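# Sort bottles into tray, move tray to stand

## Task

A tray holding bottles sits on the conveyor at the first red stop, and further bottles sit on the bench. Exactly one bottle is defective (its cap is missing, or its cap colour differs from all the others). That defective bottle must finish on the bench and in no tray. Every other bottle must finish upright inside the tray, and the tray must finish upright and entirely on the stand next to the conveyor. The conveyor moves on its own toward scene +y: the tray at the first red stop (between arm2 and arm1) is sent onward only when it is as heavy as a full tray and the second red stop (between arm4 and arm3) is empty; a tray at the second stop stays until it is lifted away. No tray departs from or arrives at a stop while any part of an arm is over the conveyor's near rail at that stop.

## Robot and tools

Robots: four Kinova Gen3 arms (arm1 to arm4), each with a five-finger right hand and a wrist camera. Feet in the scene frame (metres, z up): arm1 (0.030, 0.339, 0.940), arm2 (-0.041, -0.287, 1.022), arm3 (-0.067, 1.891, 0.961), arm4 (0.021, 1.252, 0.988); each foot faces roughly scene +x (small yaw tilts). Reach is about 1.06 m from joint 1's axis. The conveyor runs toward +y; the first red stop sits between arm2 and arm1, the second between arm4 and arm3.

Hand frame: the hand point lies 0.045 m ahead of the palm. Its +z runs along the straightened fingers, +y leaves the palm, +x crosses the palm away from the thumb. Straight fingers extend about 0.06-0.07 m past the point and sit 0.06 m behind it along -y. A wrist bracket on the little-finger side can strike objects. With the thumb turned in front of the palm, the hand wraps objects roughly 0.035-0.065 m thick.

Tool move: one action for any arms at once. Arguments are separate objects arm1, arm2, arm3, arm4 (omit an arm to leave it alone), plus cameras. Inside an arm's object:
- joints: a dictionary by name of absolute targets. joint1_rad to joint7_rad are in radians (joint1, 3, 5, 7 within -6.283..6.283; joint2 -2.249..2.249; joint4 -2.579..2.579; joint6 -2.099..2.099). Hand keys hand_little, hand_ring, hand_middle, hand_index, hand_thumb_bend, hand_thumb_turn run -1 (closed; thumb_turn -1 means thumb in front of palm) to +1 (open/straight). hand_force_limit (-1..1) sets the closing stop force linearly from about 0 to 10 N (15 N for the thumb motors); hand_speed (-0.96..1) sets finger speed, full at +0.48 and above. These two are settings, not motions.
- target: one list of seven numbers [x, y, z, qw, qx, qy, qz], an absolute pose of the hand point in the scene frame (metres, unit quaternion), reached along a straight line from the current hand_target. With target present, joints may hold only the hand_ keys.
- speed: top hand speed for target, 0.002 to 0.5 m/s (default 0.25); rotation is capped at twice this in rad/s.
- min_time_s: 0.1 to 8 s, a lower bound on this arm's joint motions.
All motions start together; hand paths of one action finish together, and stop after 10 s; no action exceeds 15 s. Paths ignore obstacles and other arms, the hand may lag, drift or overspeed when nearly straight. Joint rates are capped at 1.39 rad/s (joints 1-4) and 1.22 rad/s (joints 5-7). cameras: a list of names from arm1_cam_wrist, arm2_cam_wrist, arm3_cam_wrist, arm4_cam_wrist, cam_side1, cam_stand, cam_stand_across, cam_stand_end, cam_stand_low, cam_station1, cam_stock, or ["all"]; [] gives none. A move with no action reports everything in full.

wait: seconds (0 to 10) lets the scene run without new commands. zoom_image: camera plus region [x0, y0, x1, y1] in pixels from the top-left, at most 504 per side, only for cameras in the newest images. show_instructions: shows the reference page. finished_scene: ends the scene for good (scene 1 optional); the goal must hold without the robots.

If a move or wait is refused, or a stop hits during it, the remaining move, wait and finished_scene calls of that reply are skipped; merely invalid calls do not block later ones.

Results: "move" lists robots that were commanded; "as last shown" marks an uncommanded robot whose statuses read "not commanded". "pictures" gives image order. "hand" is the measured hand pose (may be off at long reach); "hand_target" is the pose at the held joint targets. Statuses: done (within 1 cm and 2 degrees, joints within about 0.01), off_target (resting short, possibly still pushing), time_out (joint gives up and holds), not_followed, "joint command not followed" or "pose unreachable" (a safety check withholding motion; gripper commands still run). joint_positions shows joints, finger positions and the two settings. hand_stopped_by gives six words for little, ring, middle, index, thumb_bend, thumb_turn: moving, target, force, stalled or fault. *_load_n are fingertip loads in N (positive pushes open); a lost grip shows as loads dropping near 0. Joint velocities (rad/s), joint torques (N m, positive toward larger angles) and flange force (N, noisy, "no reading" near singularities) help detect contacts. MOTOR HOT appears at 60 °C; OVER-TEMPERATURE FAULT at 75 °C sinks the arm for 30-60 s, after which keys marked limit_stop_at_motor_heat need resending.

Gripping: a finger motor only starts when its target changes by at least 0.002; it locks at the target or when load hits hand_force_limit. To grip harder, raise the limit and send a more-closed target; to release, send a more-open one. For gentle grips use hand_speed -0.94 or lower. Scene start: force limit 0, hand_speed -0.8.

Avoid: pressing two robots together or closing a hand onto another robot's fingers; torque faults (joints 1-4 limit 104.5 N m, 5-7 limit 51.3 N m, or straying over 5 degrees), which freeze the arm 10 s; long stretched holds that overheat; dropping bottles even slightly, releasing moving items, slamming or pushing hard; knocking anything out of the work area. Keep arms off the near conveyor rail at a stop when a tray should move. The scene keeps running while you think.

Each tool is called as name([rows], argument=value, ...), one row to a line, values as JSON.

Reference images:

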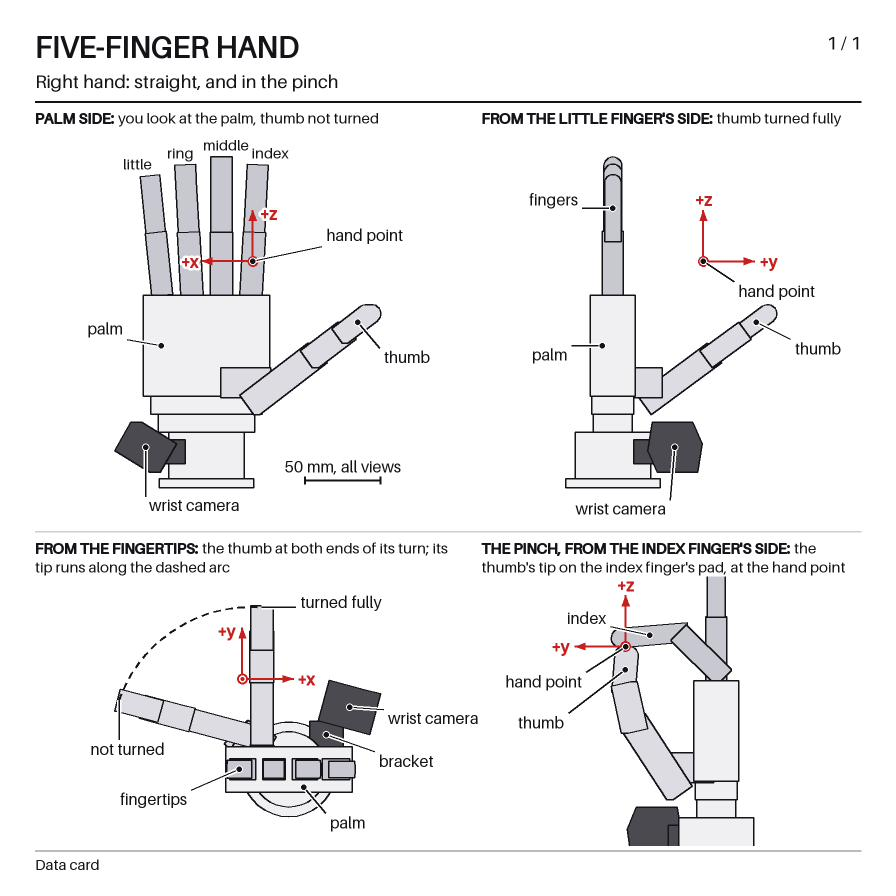

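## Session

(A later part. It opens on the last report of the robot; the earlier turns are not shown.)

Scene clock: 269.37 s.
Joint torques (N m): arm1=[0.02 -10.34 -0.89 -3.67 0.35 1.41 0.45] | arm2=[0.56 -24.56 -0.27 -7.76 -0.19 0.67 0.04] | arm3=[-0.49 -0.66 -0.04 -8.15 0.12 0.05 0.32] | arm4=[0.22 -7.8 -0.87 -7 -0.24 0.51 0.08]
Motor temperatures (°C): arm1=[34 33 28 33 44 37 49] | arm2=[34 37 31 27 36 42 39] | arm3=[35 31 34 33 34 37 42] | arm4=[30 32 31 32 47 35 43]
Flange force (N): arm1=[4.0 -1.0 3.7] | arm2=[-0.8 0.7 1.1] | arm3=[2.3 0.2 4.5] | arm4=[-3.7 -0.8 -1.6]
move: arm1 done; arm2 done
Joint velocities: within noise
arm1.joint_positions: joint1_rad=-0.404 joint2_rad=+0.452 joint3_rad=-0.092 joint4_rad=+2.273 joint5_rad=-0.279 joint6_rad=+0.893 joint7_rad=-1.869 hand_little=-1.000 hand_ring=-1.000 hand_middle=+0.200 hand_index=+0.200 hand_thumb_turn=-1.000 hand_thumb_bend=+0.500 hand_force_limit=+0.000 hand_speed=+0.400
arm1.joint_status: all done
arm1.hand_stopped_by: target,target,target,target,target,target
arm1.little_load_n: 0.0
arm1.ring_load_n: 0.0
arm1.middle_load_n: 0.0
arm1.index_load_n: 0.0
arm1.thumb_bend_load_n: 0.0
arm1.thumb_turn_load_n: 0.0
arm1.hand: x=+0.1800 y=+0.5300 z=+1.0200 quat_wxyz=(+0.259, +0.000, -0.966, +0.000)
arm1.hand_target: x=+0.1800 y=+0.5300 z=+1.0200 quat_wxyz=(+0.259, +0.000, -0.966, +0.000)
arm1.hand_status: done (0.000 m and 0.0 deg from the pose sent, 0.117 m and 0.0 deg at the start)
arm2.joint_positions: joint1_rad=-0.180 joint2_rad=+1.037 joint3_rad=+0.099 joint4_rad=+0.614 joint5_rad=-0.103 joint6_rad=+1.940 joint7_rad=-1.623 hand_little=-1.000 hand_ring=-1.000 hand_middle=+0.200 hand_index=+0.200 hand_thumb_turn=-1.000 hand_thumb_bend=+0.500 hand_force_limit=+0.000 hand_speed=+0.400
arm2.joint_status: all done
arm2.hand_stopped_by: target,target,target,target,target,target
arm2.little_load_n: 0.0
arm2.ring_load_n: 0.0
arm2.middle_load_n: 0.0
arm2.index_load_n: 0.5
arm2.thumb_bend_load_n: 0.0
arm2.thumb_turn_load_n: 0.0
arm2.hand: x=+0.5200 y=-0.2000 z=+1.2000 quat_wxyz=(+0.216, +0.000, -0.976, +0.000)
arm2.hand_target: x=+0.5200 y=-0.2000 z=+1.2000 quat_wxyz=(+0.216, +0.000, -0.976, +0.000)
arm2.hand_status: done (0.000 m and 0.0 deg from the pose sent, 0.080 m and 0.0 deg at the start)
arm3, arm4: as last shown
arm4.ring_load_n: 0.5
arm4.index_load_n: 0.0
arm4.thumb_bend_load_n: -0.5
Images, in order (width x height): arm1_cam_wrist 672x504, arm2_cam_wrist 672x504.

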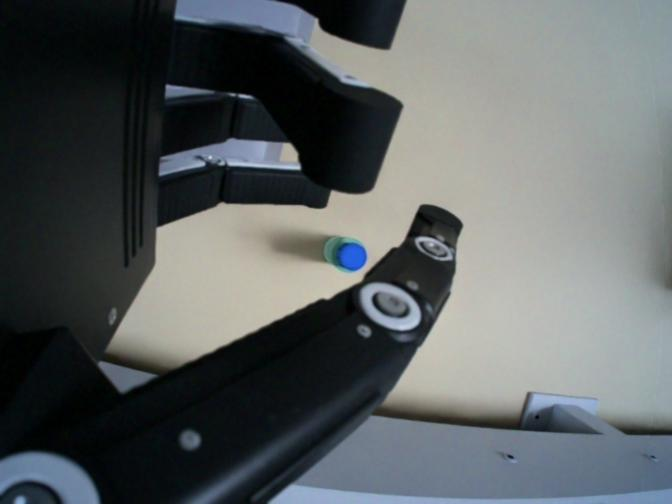

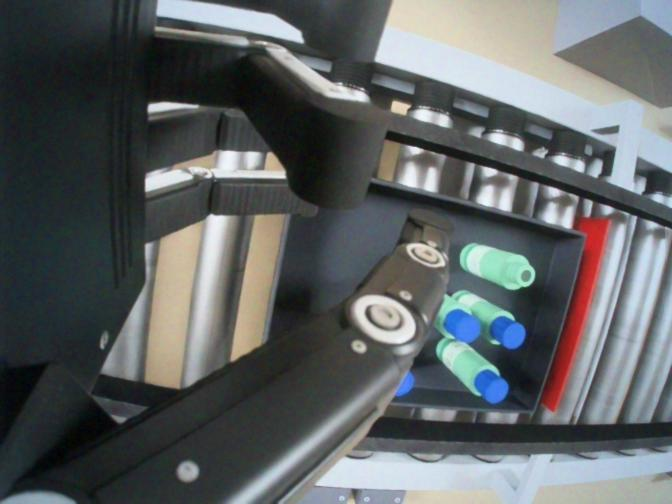

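move(arm1={"joints": {"hand_index": 0.4, "hand_middle": 0.4}, "target": [0.206, 0.576, 1.06, 0.0, 0.0, 0.8434, -0.5373], "speed": 0.25}, arm2={"joints": {"hand_index": 0.4, "hand_middle": 0.4}, "target": [0.55, 0.01, 1.16, 0.0, 0.0, 0.8434, -0.5373], "speed": 0.25}, cameras=["arm1_cam_wrist", "arm2_cam_wrist", "cam_station1", "cam_stock", "cam_side1"])

Scene clock: 501.00 s.
Joint torques (N m): arm1=[-0.03 -16.77 0.25 -4.34 1 2.53 0.35] | arm2=[0.76 -27.44 1.57 -5.45 1.55 0.19 -0.06] | arm3=[-0.61 -0.75 -0.1 -8.21 0.17 0.04 0.31] | arm4=[0.23 -7.64 -0.77 -6.99 -0.21 0.45 0.13]
Motor temperatures (°C): arm1=[34 33 28 32 44 37 49] | arm2=[34 39 30 27 35 42 39] | arm3=[35 31 34 32 33 37 42] | arm4=[30 32 30 32 46 35 43]
Flange force (N): arm1=[3.3 -3.4 6.3] | arm2=no reading | arm3=[2.1 0.1 4.7] | arm4=[-3.4 -0.4 -1.8]
move: arm1 done; arm2 moving
Joint velocities: arm1=[within noise] | arm2=[0 0.003 0.031 -0.001 -0.031 0 0.001] | arm3=[within noise] | arm4=[within noise]
arm1.joint_positions: joint1_rad=-1.327 joint2_rad=+0.871 joint3_rad=+0.034 joint4_rad=+1.583 joint5_rad=+0.207 joint6_rad=+1.797 joint7_rad=-2.974 hand_little=-1.000 hand_ring=-1.000 hand_middle=+0.400 hand_index=+0.400 hand_thumb_turn=-1.000 hand_thumb_bend=+0.500 hand_force_limit=+0.000 hand_speed=+0.400
arm1.joint_status: all done
arm1.hand_stopped_by: target,target,target,target,target,target
arm1.little_load_n: 0.0
arm1.ring_load_n: 0.0
arm1.middle_load_n: 0.0
arm1.index_load_n: 0.0
arm1.thumb_bend_load_n: 0.0
arm1.thumb_turn_load_n: 0.0
arm1.hand: x=+0.2060 y=+0.5760 z=+1.0600 quat_wxyz=(+0.000, +0.000, -0.843, +0.537)
arm1.hand_target: x=+0.2060 y=+0.5760 z=+1.0600 quat_wxyz=(+0.000, +0.000, -0.843, +0.537)
arm1.hand_status: done (0.000 m and 0.0 deg from the pose sent, 0.066 m and 70.9 deg at the start)
arm2.joint_positions: joint1_rad=-0.944 joint2_rad=+1.491 joint3_rad=+0.843 joint4_rad=+0.075 joint5_rad=+0.144 joint6_rad=+2.099 joint7_rad=-1.980 hand_little=-1.000 hand_ring=-1.000 hand_middle=+0.400 hand_index=+0.400 hand_thumb_turn=-1.000 hand_thumb_bend=+0.500 hand_force_limit=+0.000 hand_speed=+0.400
arm2.joint_status: all done
arm2.hand_stopped_by: target,target,target,target,target,target
arm2.little_load_n: 0.0
arm2.ring_load_n: 0.0
arm2.middle_load_n: 0.0
arm2.index_load_n: 0.0
arm2.thumb_bend_load_n: 0.0
arm2.thumb_turn_load_n: 0.0
arm2.hand: x=+0.5493 y=+0.0093 z=+1.1599 quat_wxyz=(-0.088, +0.041, -0.863, +0.495)
arm2.hand_target: x=+0.5494 y=+0.0093 z=+1.1599 quat_wxyz=(-0.088, +0.041, -0.863, +0.495)
arm2.hand_status: moving (0.001 m and 12.4 deg from the pose sent, 0.216 m and 69.1 deg at the start; a joint's target at an end of its range on 181 of 228 steps)
arm3, arm4: as last shown
arm4.ring_load_n: 0.0
arm4.thumb_bend_load_n: 0.0
pictures: arm1_cam_wrist, arm2_cam_wrist, cam_side1, cam_station1, cam_stock
Images, in order (width x height): arm1_cam_wrist 672x504, arm2_cam_wrist 672x504, cam_side1 672x504, cam_station1 672x504, cam_stock 672x504.

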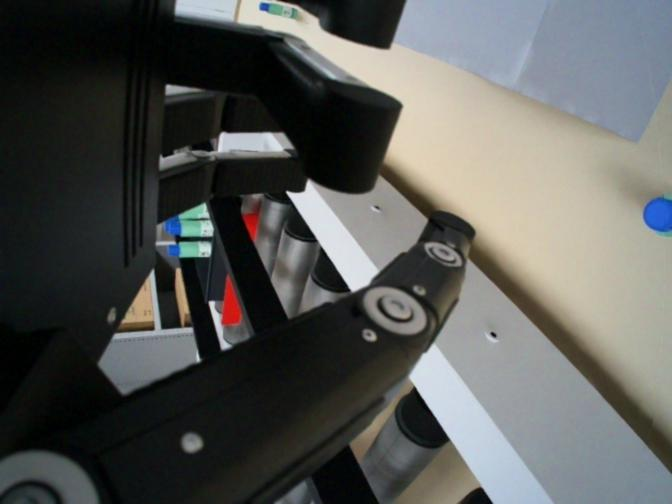

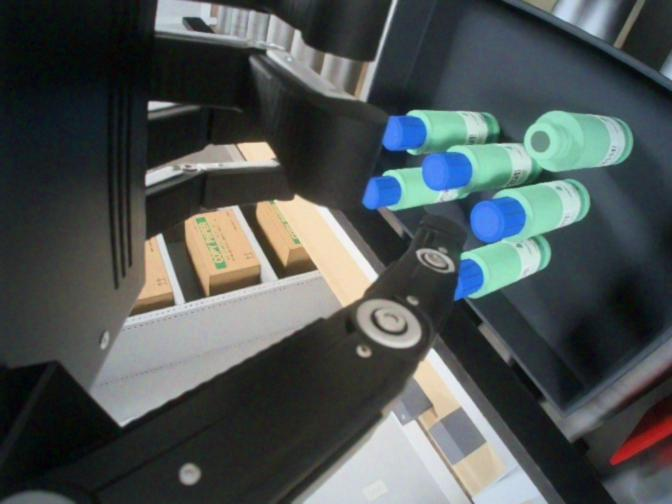

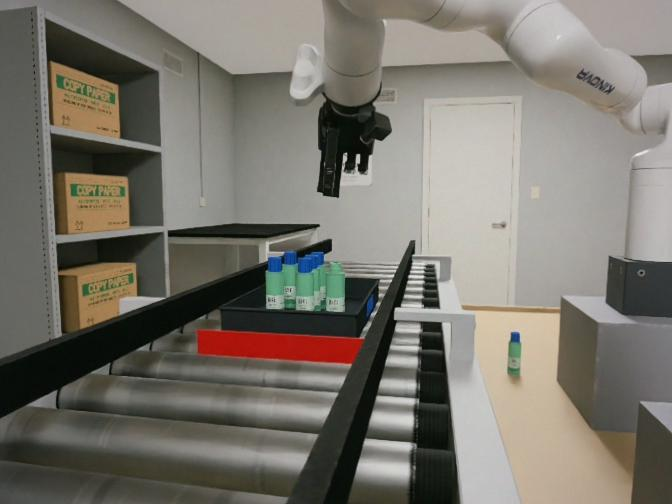

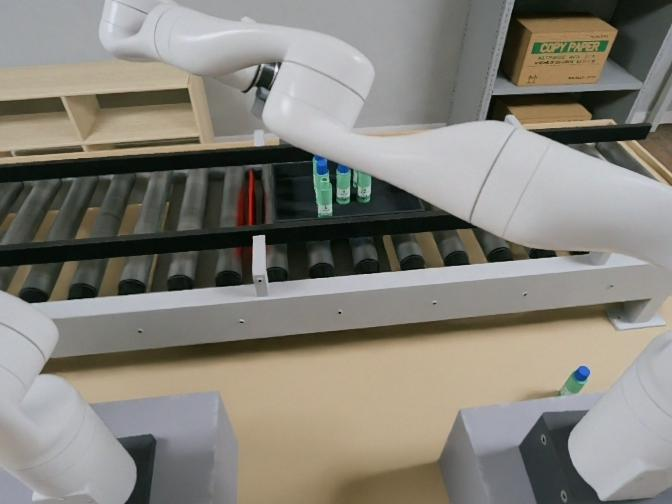

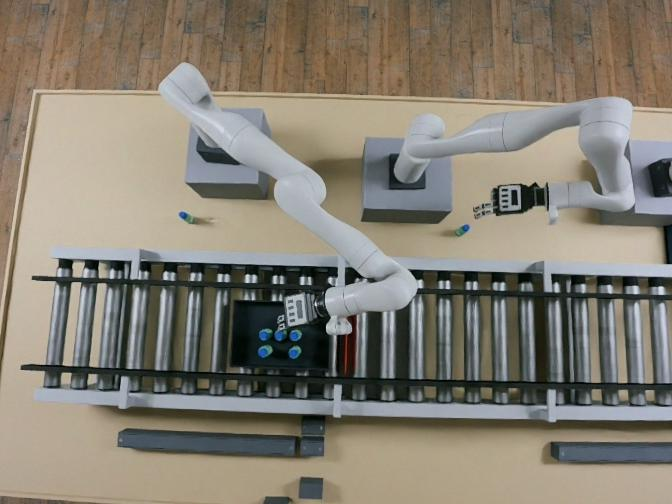

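move(arm1={"target": [0.206, 0.576, 0.96, 0.0, 0.0, 0.8434, -0.5373], "speed": 0.2}, arm2={"target": [0.30, -0.25, 1.30, 0.0, 0.0, -1.0, 0.0], "speed": 0.3}, cameras=["arm1_cam_wrist", "arm2_cam_wrist"])

Scene clock: 527.60 s.
Joint torques (N m): arm1=[-0.08 -17.6 0.47 -3.14 0.93 2.52 0.44] | arm2=[0.6 -5.81 -0.6 -8.41 -0.15 -0.45 0.03] | arm3=[-0.51 -0.75 -0.02 -8.13 0.07 0.03 0.28] | arm4=[0.24 -7.7 -0.76 -7.04 -0.19 0.4 0.12]
Motor temperatures (°C): arm1=[34 33 28 32 44 37 49] | arm2=[34 38 30 27 35 42 39] | arm3=[35 31 34 32 33 37 42] | arm4=[30 32 30 32 46 35 43]
Flange force (N): arm1=[3.1 -4.9 5.5] | arm2=[-0.1 0.1 1.2] | arm3=[2.1 0.1 4.3] | arm4=[-3.4 -0.4 -1.8]
move: arm1 done; arm2 done
Joint velocities: within noise
arm1.joint_positions: joint1_rad=-1.321 joint2_rad=+1.068 joint3_rad=+0.027 joint4_rad=+1.565 joint5_rad=+0.199 joint6_rad=+1.623 joint7_rad=-3.014 hand_little=-1.000 hand_ring=-1.000 hand_middle=+0.400 hand_index=+0.400 hand_thumb_turn=-1.000 hand_thumb_bend=+0.500 hand_force_limit=+0.000 hand_speed=+0.400
arm1.joint_status: not commanded
arm1.hand_stopped_by: target,target,target,target,target,target
arm1.little_load_n: 0.0
arm1.ring_load_n: 0.0
arm1.middle_load_n: 0.0
arm1.index_load_n: 0.0
arm1.thumb_bend_load_n: 0.0
arm1.thumb_turn_load_n: 0.0
arm1.hand: x=+0.2060 y=+0.5760 z=+0.9600 quat_wxyz=(+0.000, +0.000, -0.843, +0.537)
arm1.hand_target: x=+0.2060 y=+0.5760 z=+0.9600 quat_wxyz=(+0.000, +0.000, -0.843, +0.537)
arm1.hand_status: done (0.000 m and 0.0 deg from the pose sent, 0.100 m and 0.0 deg at the start)
arm2.joint_positions: joint1_rad=-0.951 joint2_rad=+0.055 joint3_rad=+0.921 joint4_rad=+1.891 joint5_rad=-0.041 joint6_rad=+1.230 joint7_rad=-1.512 hand_little=-1.000 hand_ring=-1.000 hand_middle=+0.400 hand_index=+0.400 hand_thumb_turn=-1.000 hand_thumb_bend=+0.500 hand_force_limit=+0.000 hand_speed=+0.400
arm2.joint_status: not commanded
arm2.hand_stopped_by: target,target,target,target,target,target
arm2.little_load_n: 0.5
arm2.ring_load_n: 0.0
arm2.middle_load_n: 0.0
arm2.index_load_n: 0.0
arm2.thumb_bend_load_n: 0.0
arm2.thumb_turn_load_n: 0.0
arm2.hand: x=+0.3000 y=-0.2500 z=+1.3000 quat_wxyz=(+0.000, +0.000, -1.000, +0.000)
arm2.hand_target: x=+0.3000 y=-0.2500 z=+1.3000 quat_wxyz=(+0.000, +0.000, -1.000, +0.000)
arm2.hand_status: done (0.000 m and 0.0 deg from the pose sent, 0.386 m and 60.6 deg at the start)
arm3.joint_positions: joint1_rad=+0.362 joint2_rad=-0.324 joint3_rad=-0.101 joint4_rad=+1.473 joint5_rad=-0.008 joint6_rad=+2.069 joint7_rad=-1.880 hand_little=+1.000 hand_ring=+1.000 hand_middle=+1.000 hand_index=+1.000 hand_thumb_turn=+1.000 hand_thumb_bend=+1.000 hand_force_limit=+0.000 hand_speed=-0.800
arm3.joint_status: not commanded
arm3.hand_stopped_by: target,target,target,target,target,target
arm3.little_load_n: 0.0
arm3.ring_load_n: 0.0
arm3.middle_load_n: 0.0
arm3.index_load_n: 0.0
arm3.thumb_bend_load_n: 0.0
arm3.thumb_turn_load_n: 0.0
arm3.hand: x=+0.1108 y=+1.8705 z=+1.4476 quat_wxyz=(+0.039, -0.300, -0.953, +0.013)
arm3.hand_target: x=+0.1108 y=+1.8705 z=+1.4476 quat_wxyz=(+0.039, -0.300, -0.953, +0.013)
arm3.hand_status: not commanded
arm4: as last shown
Images, in order (width x height): arm1_cam_wrist 672x504, arm2_cam_wrist 672x504.

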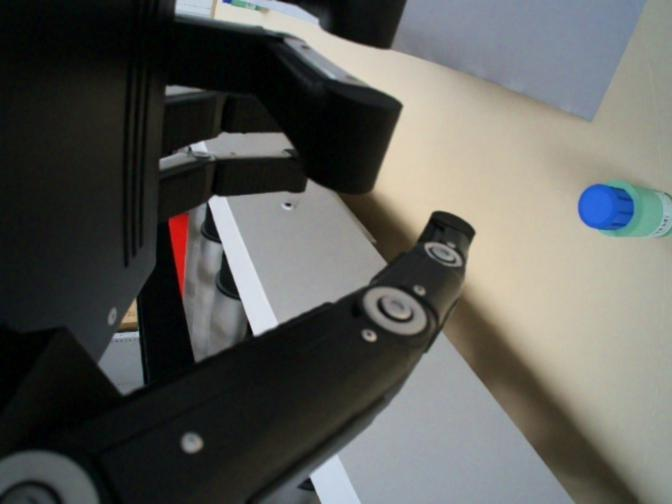

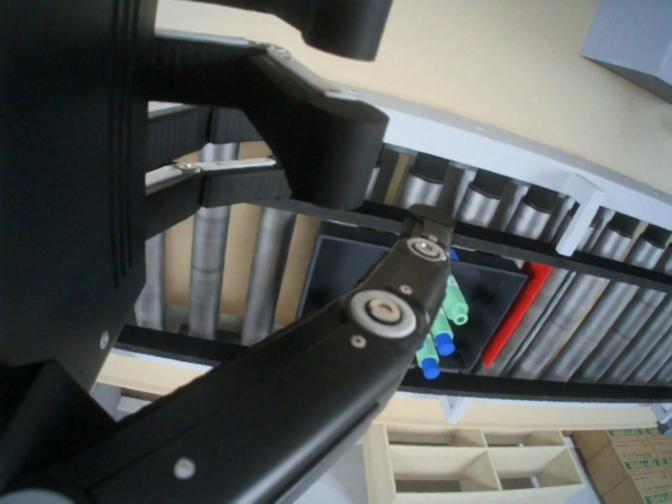

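zoom_image(camera="arm1_cam_wrist", region=[540, 140, 672, 260])

Scaled by 3.818 from the camera's image (finer frame: 960x720).

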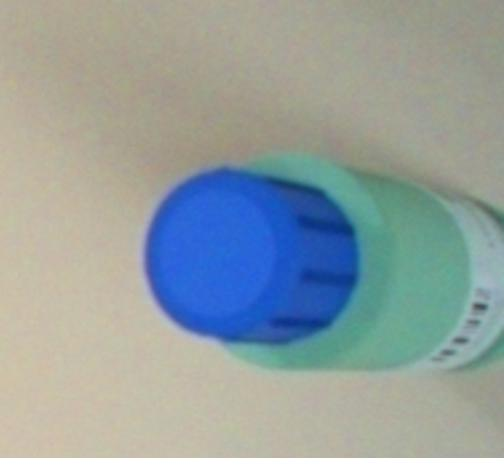

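move(arm1={"target": [0.206, 0.592, 0.88, 0.0, 0.0, 0.8434, -0.5373], "speed": 0.2}, arm2={"target": [0.20, -0.35, 1.20, 0.0, 0.0, -1.0, 0.0], "speed": 0.3}, cameras=["arm1_cam_wrist", "arm2_cam_wrist", "cam_stock"])

Scene clock: 614.10 s.
Joint torques (N m): arm1=[-0.12 -18.62 0.48 -2.73 0.87 2.49 0.38] | arm2=[0.58 -2.62 -0.94 -6.92 -0.16 -0.44 0.05] | arm3=[-0.44 -0.7 -0.03 -8.07 0.08 0.06 0.32] | arm4=[0.29 -7.69 -0.72 -6.94 -0.26 0.44 0.08]
Motor temperatures (°C): arm1=[34 34 28 32 44 36 49] | arm2=[34 37 30 27 35 42 39] | arm3=[35 31 34 32 33 36 42] | arm4=[30 31 30 31 46 35 42]
Flange force (N): arm1=[2.8 -6.0 5.1] | arm2=no reading | arm3=[2.1 0.2 4.2] | arm4=[-3.6 -0.4 -2.0]
move: arm1 done; arm2 done
Joint velocities: within noise
arm1.joint_positions: joint1_rad=-1.324 joint2_rad=+1.255 joint3_rad=+0.021 joint4_rad=+1.433 joint5_rad=+0.193 joint6_rad=+1.570 joint7_rad=-3.032 hand_little=-1.000 hand_ring=-1.000 hand_middle=+0.400 hand_index=+0.400 hand_thumb_turn=-1.000 hand_thumb_bend=+0.500 hand_force_limit=+0.000 hand_speed=+0.400
arm1.joint_status: not commanded
arm1.hand_stopped_by: target,target,target,target,target,target
arm1.little_load_n: 0.0
arm1.ring_load_n: 0.0
arm1.middle_load_n: 0.0
arm1.index_load_n: 0.0
arm1.thumb_bend_load_n: 0.0
arm1.thumb_turn_load_n: 0.0
arm1.hand: x=+0.2060 y=+0.5920 z=+0.8800 quat_wxyz=(+0.000, +0.000, -0.843, +0.537)
arm1.hand_target: x=+0.2060 y=+0.5920 z=+0.8800 quat_wxyz=(+0.000, +0.000, -0.843, +0.537)
arm1.hand_status: done (0.000 m and 0.0 deg from the pose sent, 0.082 m and 0.0 deg at the start)
arm2.joint_positions: joint1_rad=-0.787 joint2_rad=+0.001 joint3_rad=+1.151 joint4_rad=+2.289 joint5_rad=+0.011 joint6_rad=+0.861 joint7_rad=-1.140 hand_little=-1.000 hand_ring=-1.000 hand_middle=+0.400 hand_index=+0.400 hand_thumb_turn=-1.000 hand_thumb_bend=+0.500 hand_force_limit=+0.000 hand_speed=+0.400
arm2.joint_status: not commanded
arm2.hand_stopped_by: target,target,target,target,target,target
arm2.little_load_n: 0.0
arm2.ring_load_n: 0.0
arm2.middle_load_n: 0.0
arm2.index_load_n: 0.0
arm2.thumb_bend_load_n: 0.0
arm2.thumb_turn_load_n: 0.0
arm2.hand: x=+0.2000 y=-0.3500 z=+1.2000 quat_wxyz=(+0.000, +0.000, -1.000, +0.000)
arm2.hand_target: x=+0.2000 y=-0.3500 z=+1.2000 quat_wxyz=(+0.000, +0.000, -1.000, +0.000)
arm2.hand_status: done (0.000 m and 0.0 deg from the pose sent, 0.173 m and 0.0 deg at the start)
arm3: as last shown
arm3.thumb_bend_load_n: -0.5
arm4.joint_positions: joint1_rad=+0.252 joint2_rad=-0.051 joint3_rad=-0.177 joint4_rad=+1.519 joint5_rad=+0.005 joint6_rad=+1.663 joint7_rad=-1.635 hand_little=+1.000 hand_ring=+1.000 hand_middle=+1.000 hand_index=+1.000 hand_thumb_turn=+1.000 hand_thumb_bend=+1.000 hand_force_limit=+0.000 hand_speed=-0.800
arm4.joint_status: not commanded
arm4.hand_stopped_by: target,target,target,target,target,target
arm4.little_load_n: 0.0
arm4.ring_load_n: 0.0
arm4.middle_load_n: 0.0
arm4.index_load_n: 0.0
arm4.thumb_bend_load_n: 0.0
arm4.thumb_turn_load_n: 0.0
arm4.hand: x=+0.3500 y=+1.3000 z=+1.4000 quat_wxyz=(+0.000, +0.000, -1.000, +0.000)
arm4.hand_target: x=+0.3500 y=+1.3000 z=+1.4000 quat_wxyz=(+0.000, +0.000, -1.000, +0.000)
arm4.hand_status: not commanded
Images, in order (width x height): arm1_cam_wrist 672x504, arm2_cam_wrist 672x504, cam_stock 672x504.

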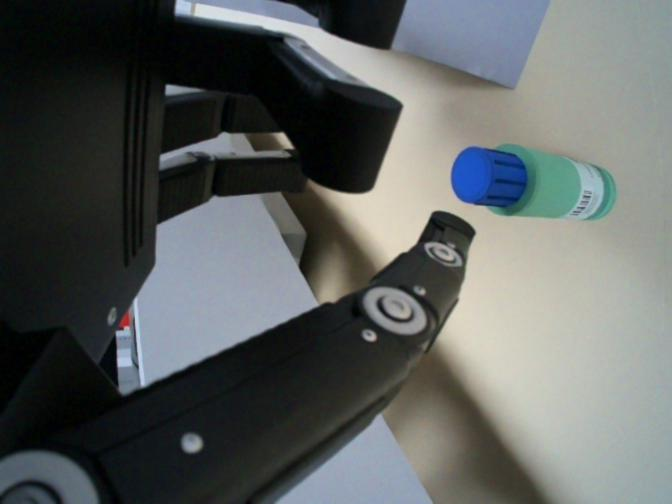

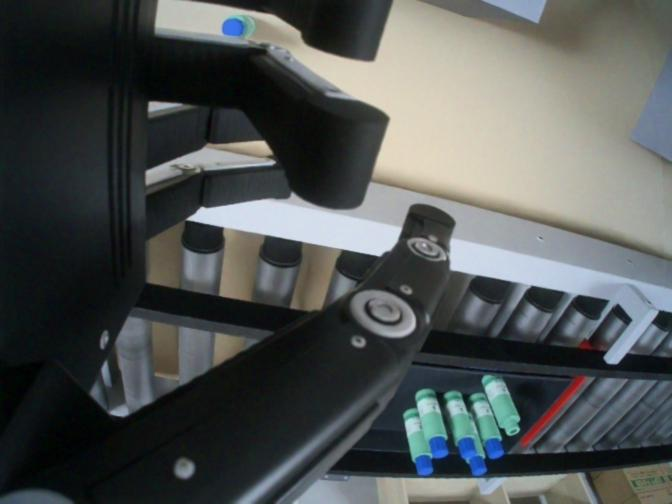

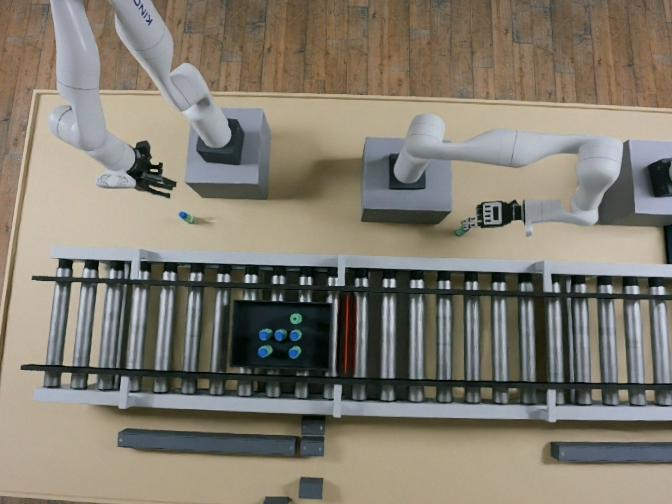

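move(arm1={"target": [0.204, 0.583, 0.825, 0.0, 0.0, 0.8434, -0.5373], "speed": 0.15}, arm2={"target": [0.08, -0.40, 1.10, -0.259, 0.0, 0.966, 0.0], "speed": 0.3}, cameras=["arm1_cam_wrist", "arm2_cam_wrist", "cam_stock"])

Scene clock: 638.60 s.
Joint torques (N m): arm1=[-0.08 -18.53 0.49 -2.21 0.89 2.5 0.37] | arm2=[0.53 -10.6 2.08 -2.85 0.56 0.3 0.03] | arm3=[-0.54 -0.72 -0.06 -8.07 0.09 0.06 0.28] | arm4=[0.27 -7.64 -0.83 -7.1 -0.19 0.5 0.12]
Motor temperatures (°C): arm1=[33 34 28 32 44 36 49] | arm2=[34 37 30 27 35 42 39] | arm3=[35 31 34 32 33 36 42] | arm4=[30 31 30 31 46 35 42]
Flange force (N): arm1=[2.8 -6.9 4.7] | arm2=[2.0 2.8 -1.9] | arm3=[2.0 0.0 4.2] | arm4=[-3.1 -0.5 -1.3]
move: arm1 done; arm2 done
Joint velocities: within noise
arm1.joint_positions: joint1_rad=-1.322 joint2_rad=+1.367 joint3_rad=+0.019 joint4_rad=+1.394 joint5_rad=+0.193 joint6_rad=+1.499 joint7_rad=-3.048 hand_little=-1.000 hand_ring=-1.000 hand_middle=+0.400 hand_index=+0.400 hand_thumb_turn=-1.000 hand_thumb_bend=+0.500 hand_force_limit=+0.000 hand_speed=+0.400
arm1.joint_status: not commanded
arm1.hand_stopped_by: target,target,target,target,target,target
arm1.little_load_n: 0.0
arm1.ring_load_n: 0.0
arm1.middle_load_n: 0.0
arm1.index_load_n: 0.0
arm1.thumb_bend_load_n: 0.0
arm1.thumb_turn_load_n: 0.0
arm1.hand: x=+0.2040 y=+0.5830 z=+0.8250 quat_wxyz=(+0.000, +0.000, -0.843, +0.537)
arm1.hand_target: x=+0.2040 y=+0.5830 z=+0.8250 quat_wxyz=(+0.000, +0.000, -0.843, +0.537)
arm1.hand_status: done (0.000 m and 0.0 deg from the pose sent, 0.056 m and 0.0 deg at the start)
arm2.joint_positions: joint1_rad=-0.225 joint2_rad=+0.672 joint3_rad=+0.939 joint4_rad=+2.300 joint5_rad=-0.213 joint6_rad=+0.829 joint7_rad=-0.615 hand_little=-1.000 hand_ring=-1.000 hand_middle=+0.400 hand_index=+0.400 hand_thumb_turn=-1.000 hand_thumb_bend=+0.500 hand_force_limit=+0.000 hand_speed=+0.400
arm2.joint_status: not commanded
arm2.hand_stopped_by: target,target,target,target,target,target
arm2.little_load_n: 0.0
arm2.ring_load_n: 0.0
arm2.middle_load_n: 0.0
arm2.index_load_n: 0.5
arm2.thumb_bend_load_n: 0.0
arm2.thumb_turn_load_n: 0.5
arm2.hand: x=+0.0800 y=-0.4000 z=+1.1000 quat_wxyz=(+0.259, +0.000, -0.966, +0.000)
arm2.hand_target: x=+0.0800 y=-0.4000 z=+1.1000 quat_wxyz=(+0.259, +0.000, -0.966, +0.000)
arm2.hand_status: done (0.000 m and 0.0 deg from the pose sent, 0.164 m and 30.0 deg at the start)
arm3, arm4: as last shown
arm3.thumb_bend_load_n: 0.0
arm4.little_load_n: 0.5
arm4.index_load_n: 0.5
Images, in order (width x height): arm1_cam_wrist 672x504, arm2_cam_wrist 672x504, cam_stock 672x504.

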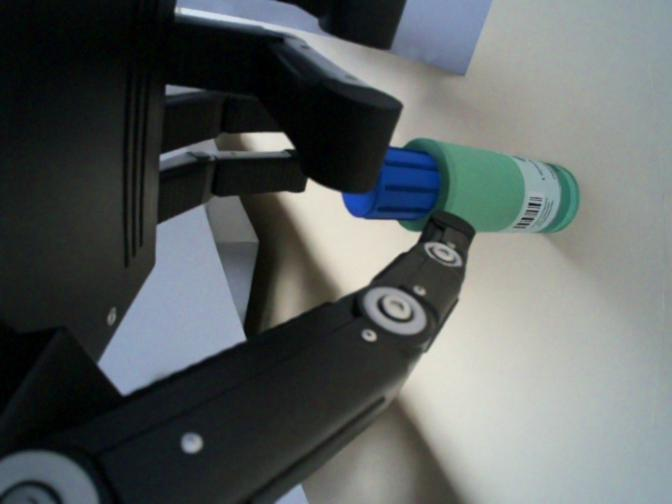

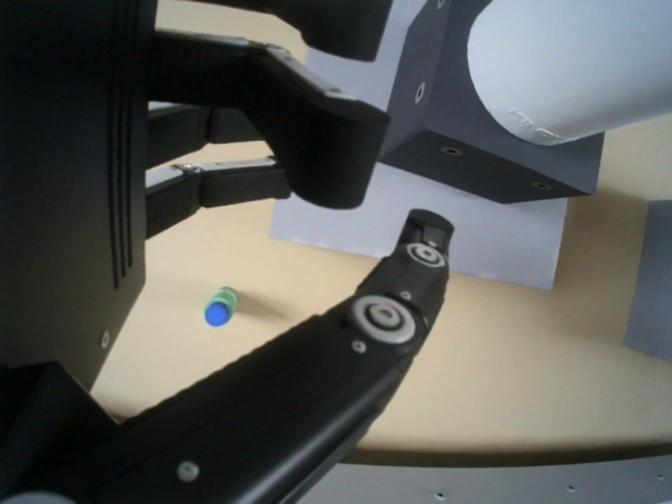

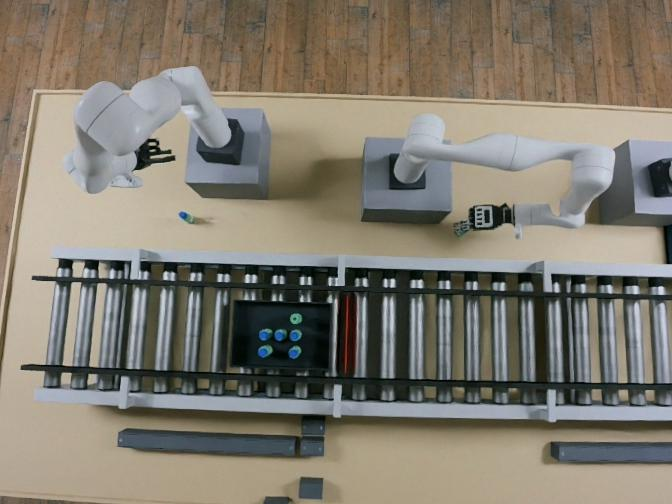

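move(arm1={"target": [0.207, 0.576, 0.80, 0.0, 0.0, 0.8434, -0.5373], "speed": 0.1}, arm2={"target": [0.08, -0.48, 1.00, -0.259, 0.0, 0.966, 0.0], "speed": 0.3}, cameras=["arm1_cam_wrist", "arm2_cam_wrist"])

Scene clock: 673.27 s.
Joint torques (N m): arm1=[-0.21 -18.51 0.46 -1.92 0.85 2.5 0.36] | arm2=[0.47 -14.32 3.04 -1.12 0.48 0.13 0.01] | arm3=[-0.53 -0.66 -0.08 -8.11 0.05 0.02 0.29] | arm4=[0.17 -7.73 -0.85 -7.05 -0.22 0.52 0.11]
Motor temperatures (°C): arm1=[33 34 28 32 44 36 49] | arm2=[34 36 30 27 35 42 39] | arm3=[35 31 34 32 33 36 42] | arm4=[30 31 30 31 46 35 42]
Flange force (N): arm1=[2.4 -6.9 4.4] | arm2=[0.2 1.6 -1.8] | arm3=[2.2 -0.1 4.3] | arm4=[-3.4 -0.7 -1.3]
move: arm1 done; arm2 done
Joint velocities: within noise
arm1.joint_positions: joint1_rad=-1.315 joint2_rad=+1.419 joint3_rad=+0.021 joint4_rad=+1.375 joint5_rad=+0.199 joint6_rad=+1.465 joint7_rad=-3.050 hand_little=-1.000 hand_ring=-1.000 hand_middle=+0.400 hand_index=+0.400 hand_thumb_turn=-1.000 hand_thumb_bend=+0.500 hand_force_limit=+0.000 hand_speed=+0.400
arm1.joint_status: not commanded
arm1.hand_stopped_by: target,target,target,target,target,target
arm1.little_load_n: 0.0
arm1.ring_load_n: 0.0
arm1.middle_load_n: 0.0
arm1.index_load_n: 0.0
arm1.thumb_bend_load_n: 0.0
arm1.thumb_turn_load_n: 0.0
arm1.hand: x=+0.2070 y=+0.5760 z=+0.8000 quat_wxyz=(+0.000, +0.000, -0.843, +0.537)
arm1.hand_target: x=+0.2070 y=+0.5760 z=+0.8000 quat_wxyz=(+0.000, +0.000, -0.843, +0.537)
arm1.hand_status: done (0.000 m and 0.0 deg from the pose sent, 0.026 m and 0.0 deg at the start)
arm2.joint_positions: joint1_rad=+0.137 joint2_rad=+0.961 joint3_rad=+0.718 joint4_rad=+2.171 joint5_rad=-0.352 joint6_rad=+0.592 joint7_rad=-0.441 hand_little=-1.000 hand_ring=-1.000 hand_middle=+0.400 hand_index=+0.400 hand_thumb_turn=-1.000 hand_thumb_bend=+0.500 hand_force_limit=+0.000 hand_speed=+0.400
arm2.joint_status: not commanded
arm2.hand_stopped_by: target,target,target,target,target,target
arm2.little_load_n: 0.0
arm2.ring_load_n: 0.0
arm2.middle_load_n: 0.0
arm2.index_load_n: 0.0
arm2.thumb_bend_load_n: 0.0
arm2.thumb_turn_load_n: 0.0
arm2.hand: x=+0.0800 y=-0.4800 z=+1.0000 quat_wxyz=(+0.259, +0.000, -0.966, +0.000)
arm2.hand_target: x=+0.0800 y=-0.4800 z=+1.0000 quat_wxyz=(+0.259, +0.000, -0.966, +0.000)
arm2.hand_status: done (0.000 m and 0.0 deg from the pose sent, 0.128 m and 0.0 deg at the start)
arm3, arm4: as last shown
arm4.little_load_n: 0.0
arm4.index_load_n: 0.0
arm4.thumb_bend_load_n: -0.5
Images, in order (width x height): arm1_cam_wrist 672x504, arm2_cam_wrist 672x504.

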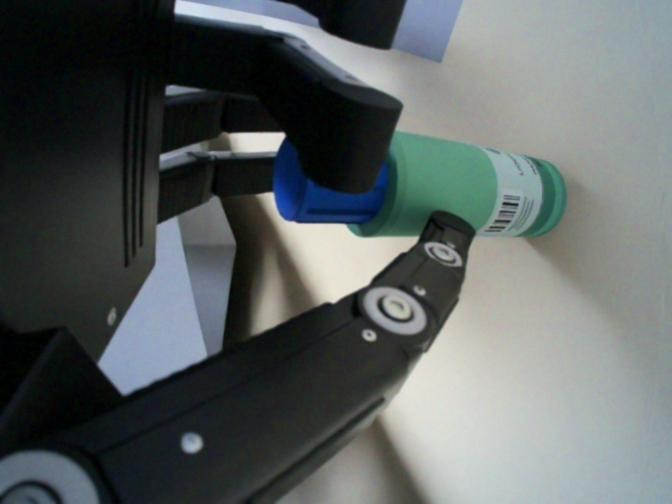

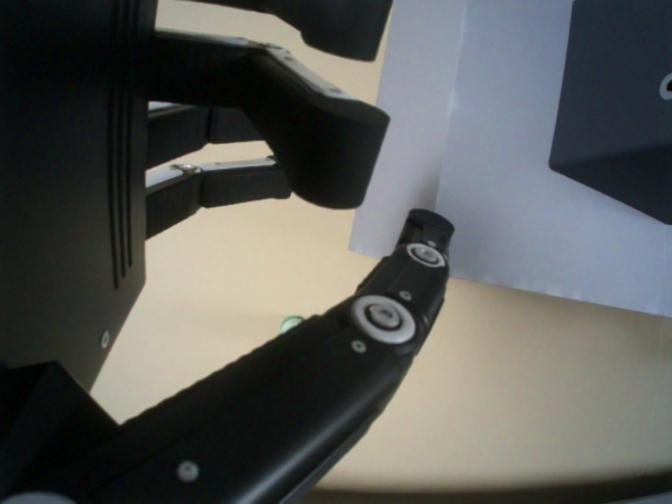

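move(arm1={"target": [0.207, 0.574, 0.806, 0.0, 0.0, 0.8434, -0.5373], "speed": 0.1, "joints": {"hand_force_limit": -0.6, "hand_speed": -0.8, "hand_index": 0.26, "hand_middle": 0.26, "hand_thumb_bend": 0.3}}, cameras=["arm1_cam_wrist", "cam_stock"])

zoom_image(camera="arm1_cam_wrist", region=[200, 80, 500, 305])

Scene clock: 709.97 s.
Joint torques (N m): arm1=[-0.1 -18.32 0.47 -1.89 0.93 2.55 0.35] | arm2=[0.49 -14.35 3.04 -1.18 0.44 0.13 0.02] | arm3=[-0.43 -0.68 -0.03 -8.02 0.11 0.04 0.29] | arm4=[0.15 -7.74 -0.78 -7.05 -0.14 0.41 0.08]
Motor temperatures (°C): arm1=[33 34 28 32 44 36 49] | arm2=[34 36 30 27 35 41 39] | arm3=[35 31 33 32 33 36 41] | arm4=[30 31 30 31 46 35 42]
Flange force (N): arm1=[2.7 -7.1 4.4] | arm2=[0.3 1.8 -1.8] | arm3=[2.1 0.1 4.0] | arm4=[-3.4 -0.7 -1.7]
move: arm1 done
Joint velocities: within noise
arm1.joint_positions: joint1_rad=-1.314 joint2_rad=+1.404 joint3_rad=+0.021 joint4_rad=+1.393 joint5_rad=+0.199 joint6_rad=+1.462 joint7_rad=-3.050 hand_little=-1.000 hand_ring=-1.000 hand_middle=+0.260 hand_index=+0.260 hand_thumb_turn=-1.000 hand_thumb_bend=+0.300 hand_force_limit=-0.600 hand_speed=-0.800
arm1.joint_status: all done
arm1.hand_stopped_by: target,target,target,target,target,target
arm1.little_load_n: 0.0
arm1.ring_load_n: 0.0
arm1.middle_load_n: 0.0
arm1.index_load_n: 0.0
arm1.thumb_bend_load_n: 0.0
arm1.thumb_turn_load_n: 0.0
arm1.hand: x=+0.2070 y=+0.5740 z=+0.8060 quat_wxyz=(+0.000, +0.000, -0.843, +0.537)
arm1.hand_target: x=+0.2070 y=+0.5740 z=+0.8060 quat_wxyz=(+0.000, +0.000, -0.843, +0.537)
arm1.hand_status: done (0.000 m and 0.0 deg from the pose sent, 0.006 m and 0.0 deg at the start)
arm2, arm3, arm4: as last shown
arm4.thumb_bend_load_n: 0.0
Images, in order (width x height): arm1_cam_wrist 672x504, cam_stock 672x504.

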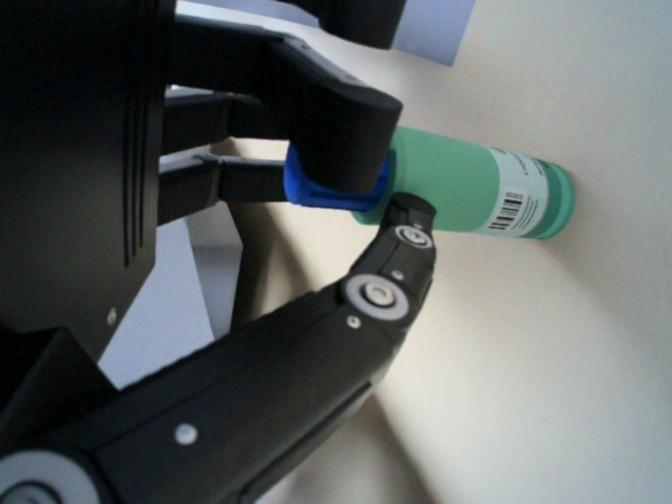

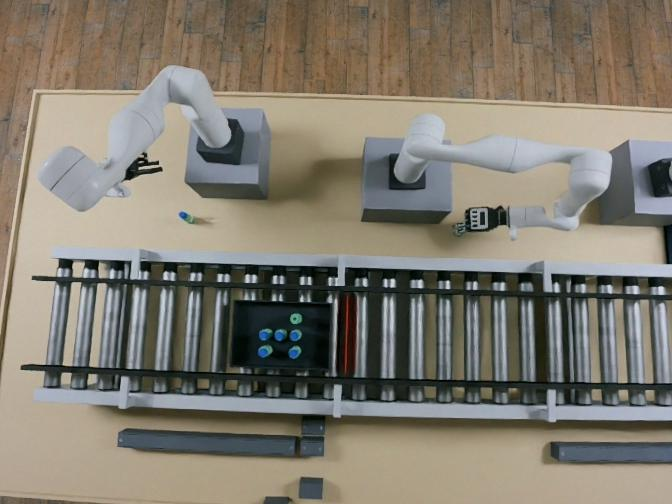

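Scaled by 1.680 from the camera's image (finer frame: 960x720).

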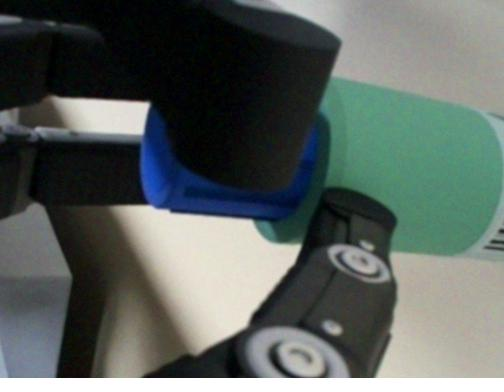

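zoom_image(camera="cam_stock", region=[430, 190, 510, 250])

Scaled by 6.300 from the camera's image (finer frame: 960x720).

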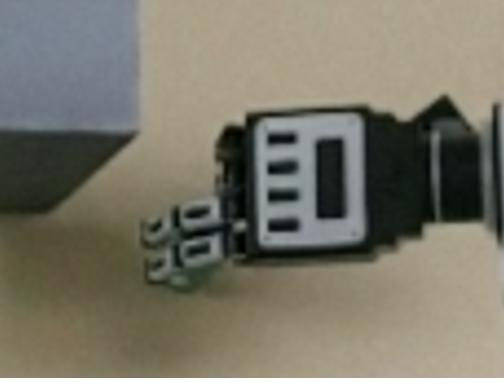

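move(arm1={"joints": {"hand_force_limit": -0.8, "hand_speed": -0.94, "hand_index": 0.1, "hand_middle": 0.1, "hand_thumb_bend": 0.1}}, cameras=["arm1_cam_wrist"])

zoom_image(camera="arm1_cam_wrist", region=[200, 80, 500, 305])

Scene clock: 737.93 s.
Joint torques (N m): arm1=[-0.21 -18.47 0.4 -2.02 0.86 2.49 0.4] | arm2=[0.49 -14.33 3.01 -1.18 0.47 0.15 0.04] | arm3=[-0.49 -0.83 -0.13 -8.16 0.06 -0.01 0.29] | arm4=[0.29 -7.72 -0.81 -7.03 -0.2 0.47 0.03]
Motor temperatures (°C): arm1=[33 34 28 32 44 36 49] | arm2=[34 36 30 27 35 41 39] | arm3=[35 31 33 32 33 36 41] | arm4=[30 31 30 31 46 35 42]
Flange force (N): arm1=[2.5 -7.2 4.7] | arm2=[0.3 1.9 -1.8] | arm3=[1.9 -0.2 4.2] | arm4=[-3.4 -0.7 -1.6]
move: arm1 off_target
Joint velocities: within noise
arm1.joint_positions: joint1_rad=-1.314 joint2_rad=+1.404 joint3_rad=+0.021 joint4_rad=+1.393 joint5_rad=+0.199 joint6_rad=+1.462 joint7_rad=-3.050 hand_little=-1.000 hand_ring=-1.000 hand_middle=+0.131 hand_index=+0.100 hand_thumb_turn=-1.000 hand_thumb_bend=+0.235 hand_force_limit=-0.800 hand_speed=-0.940
arm1.joint_status: hand_middle off_target (ended at +0.131, target +0.100); hand_thumb_bend off_target (ended at +0.235, target +0.100); the others done
arm1.hand_stopped_by: target,target,force,target,force,target
arm1.little_load_n: 0.0
arm1.ring_load_n: 0.0
arm1.middle_load_n: 1.5
arm1.index_load_n: 0.0
arm1.thumb_bend_load_n: 1.5
arm1.thumb_turn_load_n: 0.5
arm1.hand: x=+0.2070 y=+0.5740 z=+0.8060 quat_wxyz=(+0.000, +0.000, -0.843, +0.537)
arm1.hand_target: x=+0.2070 y=+0.5740 z=+0.8060 quat_wxyz=(+0.000, +0.000, -0.843, +0.537)
arm1.hand_status: not commanded
arm2, arm3, arm4: as last shown
arm2.thumb_bend_load_n: -0.5
Images, in order (width x height): arm1_cam_wrist 672x504.

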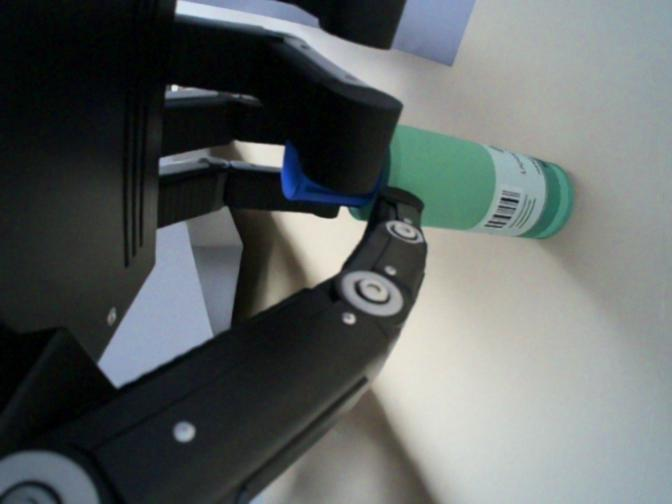

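Scaled by 1.680 from the camera's image (finer frame: 960x720).

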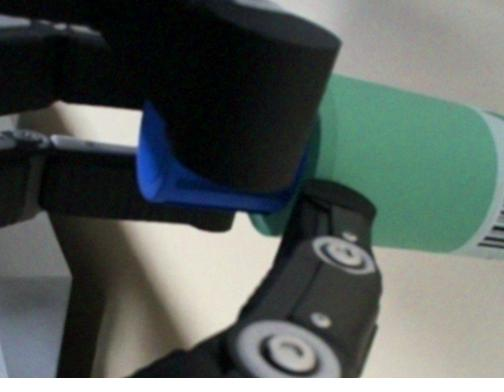

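move(arm1={"joints": {"hand_index": 0.35, "hand_middle": 0.35, "hand_thumb_bend": 0.4}})

move(arm1={"target": [0.196, 0.574, 0.806, 0.0, 0.0, 0.8434, -0.5373], "speed": 0.05}, cameras=["arm1_cam_wrist"])

zoom_image(camera="arm1_cam_wrist", region=[200, 80, 500, 305])

Scene clock: 749.33 s.
Joint torques (N m): arm1=[-0.11 -18.31 0.44 -1.81 0.81 2.56 0.35] | arm2=[0.51 -14.27 3.04 -1.1 0.45 0.14 0.05] | arm3=[-0.51 -0.7 0.01 -8.08 0.13 -0.04 0.26] | arm4=[0.11 -7.68 -0.74 -7.07 -0.16 0.46 0.12]
Motor temperatures (°C): arm1=[33 35 28 32 44 36 49] | arm2=[34 36 30 27 35 41 39] | arm3=[35 31 33 32 33 36 41] | arm4=[30 31 30 31 46 35 42]
Flange force (N): arm1=[2.5 -6.9 4.3] | arm2=[0.2 1.7 -2.1] | arm3=[2.2 0.1 3.9] | arm4=[-3.2 -0.5 -1.5]
move: arm1 done
Joint velocities: within noise
arm1.joint_positions: joint1_rad=-1.314 joint2_rad=+1.404 joint3_rad=+0.021 joint4_rad=+1.393 joint5_rad=+0.199 joint6_rad=+1.462 joint7_rad=-3.050 hand_little=-1.000 hand_ring=-1.000 hand_middle=+0.350 hand_index=+0.350 hand_thumb_turn=-1.000 hand_thumb_bend=+0.400 hand_force_limit=-0.800 hand_speed=-0.940
arm1.joint_status: all done
arm1.hand_stopped_by: target,target,target,target,target,target
arm1.little_load_n: 0.0
arm1.ring_load_n: 0.0
arm1.middle_load_n: 0.0
arm1.index_load_n: 0.0
arm1.thumb_bend_load_n: 0.0
arm1.thumb_turn_load_n: 0.0
arm1.hand: x=+0.2070 y=+0.5740 z=+0.8060 quat_wxyz=(+0.000, +0.000, -0.843, +0.537)
arm1.hand_target: x=+0.2070 y=+0.5740 z=+0.8060 quat_wxyz=(+0.000, +0.000, -0.843, +0.537)
arm1.hand_status: not commanded
arm2, arm3, arm4: as last shown
arm2.little_load_n: 0.5
arm2.middle_load_n: -0.5
arm2.thumb_bend_load_n: 0.0
arm3.ring_load_n: -0.5
arm3.thumb_bend_load_n: -0.5
arm4.thumb_bend_load_n: -0.5
arm4.thumb_turn_load_n: 0.5
pictures: none

Scene clock: 750.30 s.
Joint torques (N m): arm1=[-0.11 -18.37 0.38 -1.81 0.82 2.6 0.36] | arm2=[0.48 -14.31 3.03 -1.18 0.46 0.16 0.03] | arm3=[-0.44 -0.67 -0.03 -8.1 0.07 0.02 0.23] | arm4=[0.18 -7.59 -0.77 -6.92 -0.19 0.46 0.06]
Motor temperatures (°C): arm1=[33 35 28 32 44 36 49] | arm2=[34 36 30 27 35 41 39] | arm3=[35 31 33 32 33 36 41] | arm4=[30 31 30 31 46 35 42]
Flange force (N): arm1=[2.5 -6.9 4.6] | arm2=[0.4 1.9 -1.8] | arm3=[2.1 -0.1 4.2] | arm4=[-3.4 -0.7 -2.0]
move: arm1 done
Joint velocities: within noise
arm1.joint_positions: joint1_rad=-1.330 joint2_rad=+1.401 joint3_rad=+0.013 joint4_rad=+1.405 joint5_rad=+0.188 joint6_rad=+1.456 joint7_rad=-3.065 hand_little=-1.000 hand_ring=-1.000 hand_middle=+0.350 hand_index=+0.350 hand_thumb_turn=-1.000 hand_thumb_bend=+0.400 hand_force_limit=-0.800 hand_speed=-0.940
arm1.joint_status: not commanded
arm1.hand_stopped_by: target,target,target,target,target,target
arm1.little_load_n: 0.0
arm1.ring_load_n: 0.0
arm1.middle_load_n: 0.0
arm1.index_load_n: 0.0
arm1.thumb_bend_load_n: 0.0
arm1.thumb_turn_load_n: 0.0
arm1.hand: x=+0.1960 y=+0.5740 z=+0.8060 quat_wxyz=(+0.000, +0.000, -0.843, +0.537)
arm1.hand_target: x=+0.1960 y=+0.5740 z=+0.8060 quat_wxyz=(+0.000, +0.000, -0.843, +0.537)
arm1.hand_status: done (0.000 m and 0.0 deg from the pose sent, 0.011 m and 0.0 deg at the start)
arm2, arm3, arm4: as last shown
arm2.little_load_n: 0.0
arm2.middle_load_n: 0.0
arm3.ring_load_n: 0.0
arm3.thumb_bend_load_n: 0.0
arm4.thumb_bend_load_n: 0.0
arm4.thumb_turn_load_n: 0.0
Images, in order (width x height): arm1_cam_wrist 672x504.

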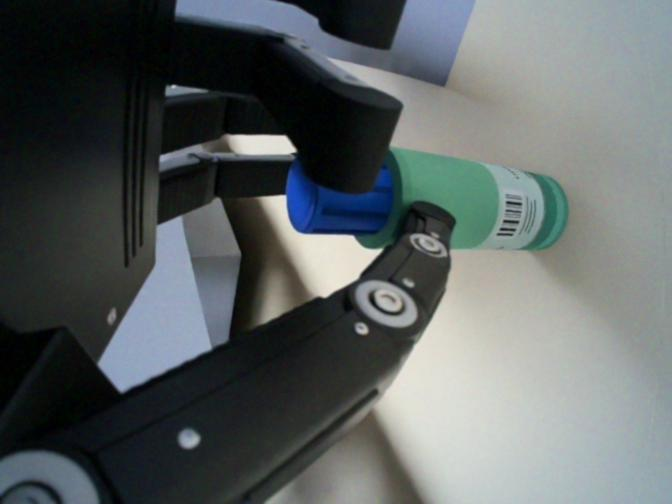

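Scaled by 1.680 from the camera's image (finer frame: 960x720).

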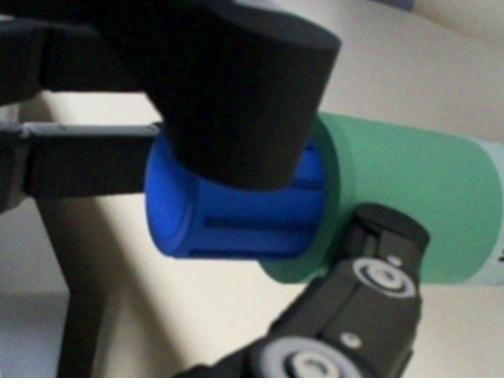

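move(arm1={"joints": {"hand_index": 0.0, "hand_middle": 0.0, "hand_thumb_bend": 0.05}}, cameras=["arm1_cam_wrist"])

zoom_image(camera="arm1_cam_wrist", region=[200, 80, 500, 305])

Scene clock: 763.00 s.
Joint torques (N m): arm1=[-0.25 -18.45 0.34 -1.82 0.82 2.63 0.35] | arm2=[0.51 -14.31 3.06 -1.18 0.47 0.14 0.02] | arm3=[-0.55 -0.7 -0.13 -8.13 0.14 0.06 0.3] | arm4=[0.21 -7.74 -0.77 -7.04 -0.16 0.44 0.09]
Motor temperatures (°C): arm1=[33 35 28 32 44 36 49] | arm2=[34 36 30 27 35 41 39] | arm3=[35 30 33 32 33 36 41] | arm4=[30 31 30 31 46 35 42]
Flange force (N): arm1=[2.2 -6.7 4.8] | arm2=[0.3 1.9 -1.8] | arm3=[2.1 -0.1 4.4] | arm4=[-3.4 -0.6 -1.6]
move: arm1 off_target
Joint velocities: within noise
arm1.joint_positions: joint1_rad=-1.330 joint2_rad=+1.401 joint3_rad=+0.013 joint4_rad=+1.405 joint5_rad=+0.188 joint6_rad=+1.456 joint7_rad=-3.065 hand_little=-1.000 hand_ring=-1.000 hand_middle=+0.108 hand_index=+0.085 hand_thumb_turn=-1.000 hand_thumb_bend=+0.271 hand_force_limit=-0.800 hand_speed=-0.940
arm1.joint_status: hand_middle off_target (ended at +0.108, target +0.000); hand_index off_target (ended at +0.085, target +0.000); hand_thumb_bend off_target (ended at +0.271, target +0.050)
arm1.hand_stopped_by: target,target,force,force,force,target
arm1.little_load_n: 0.0
arm1.ring_load_n: 0.0
arm1.middle_load_n: 1.0
arm1.index_load_n: 1.0
arm1.thumb_bend_load_n: 1.5
arm1.thumb_turn_load_n: 0.0
arm1.hand: x=+0.1960 y=+0.5740 z=+0.8060 quat_wxyz=(+0.000, +0.000, -0.843, +0.537)
arm1.hand_target: x=+0.1960 y=+0.5740 z=+0.8060 quat_wxyz=(+0.000, +0.000, -0.843, +0.537)
arm1.hand_status: not commanded
arm2, arm4: as last shown
arm3.joint_positions: joint1_rad=+0.362 joint2_rad=-0.324 joint3_rad=-0.101 joint4_rad=+1.473 joint5_rad=-0.008 joint6_rad=+2.069 joint7_rad=-1.880 hand_little=+1.000 hand_ring=+1.000 hand_middle=+1.000 hand_index=+1.000 hand_thumb_turn=+1.000 hand_thumb_bend=+1.000 hand_force_limit=+0.000 hand_speed=-0.800
arm3.joint_status: not commanded
arm3.hand_stopped_by: target,target,target,target,target,target
arm3.little_load_n: 0.0
arm3.ring_load_n: 0.0
arm3.middle_load_n: 0.0
arm3.index_load_n: -0.5
arm3.thumb_bend_load_n: 0.0
arm3.thumb_turn_load_n: 0.0
arm3.hand: x=+0.1108 y=+1.8705 z=+1.4476 quat_wxyz=(+0.039, -0.300, -0.953, +0.013)
arm3.hand_target: x=+0.1108 y=+1.8705 z=+1.4476 quat_wxyz=(+0.039, -0.300, -0.953, +0.013)
arm3.hand_status: not commanded
arm4.thumb_bend_load_n: -0.5
Images, in order (width x height): arm1_cam_wrist 672x504.

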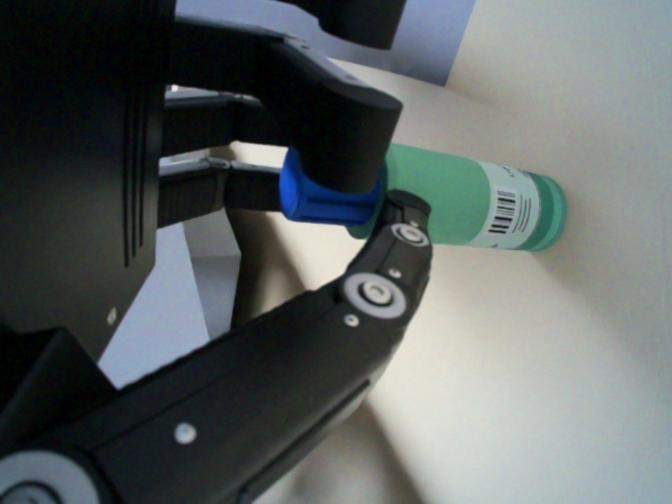

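Scaled by 1.680 from the camera's image (finer frame: 960x720).

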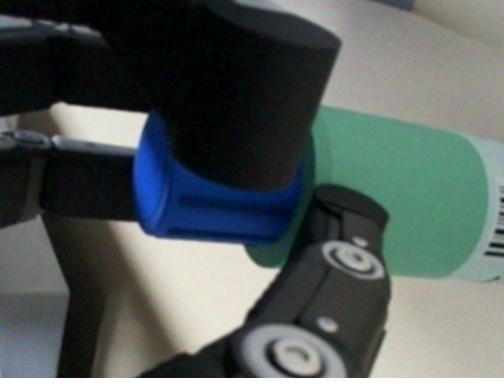

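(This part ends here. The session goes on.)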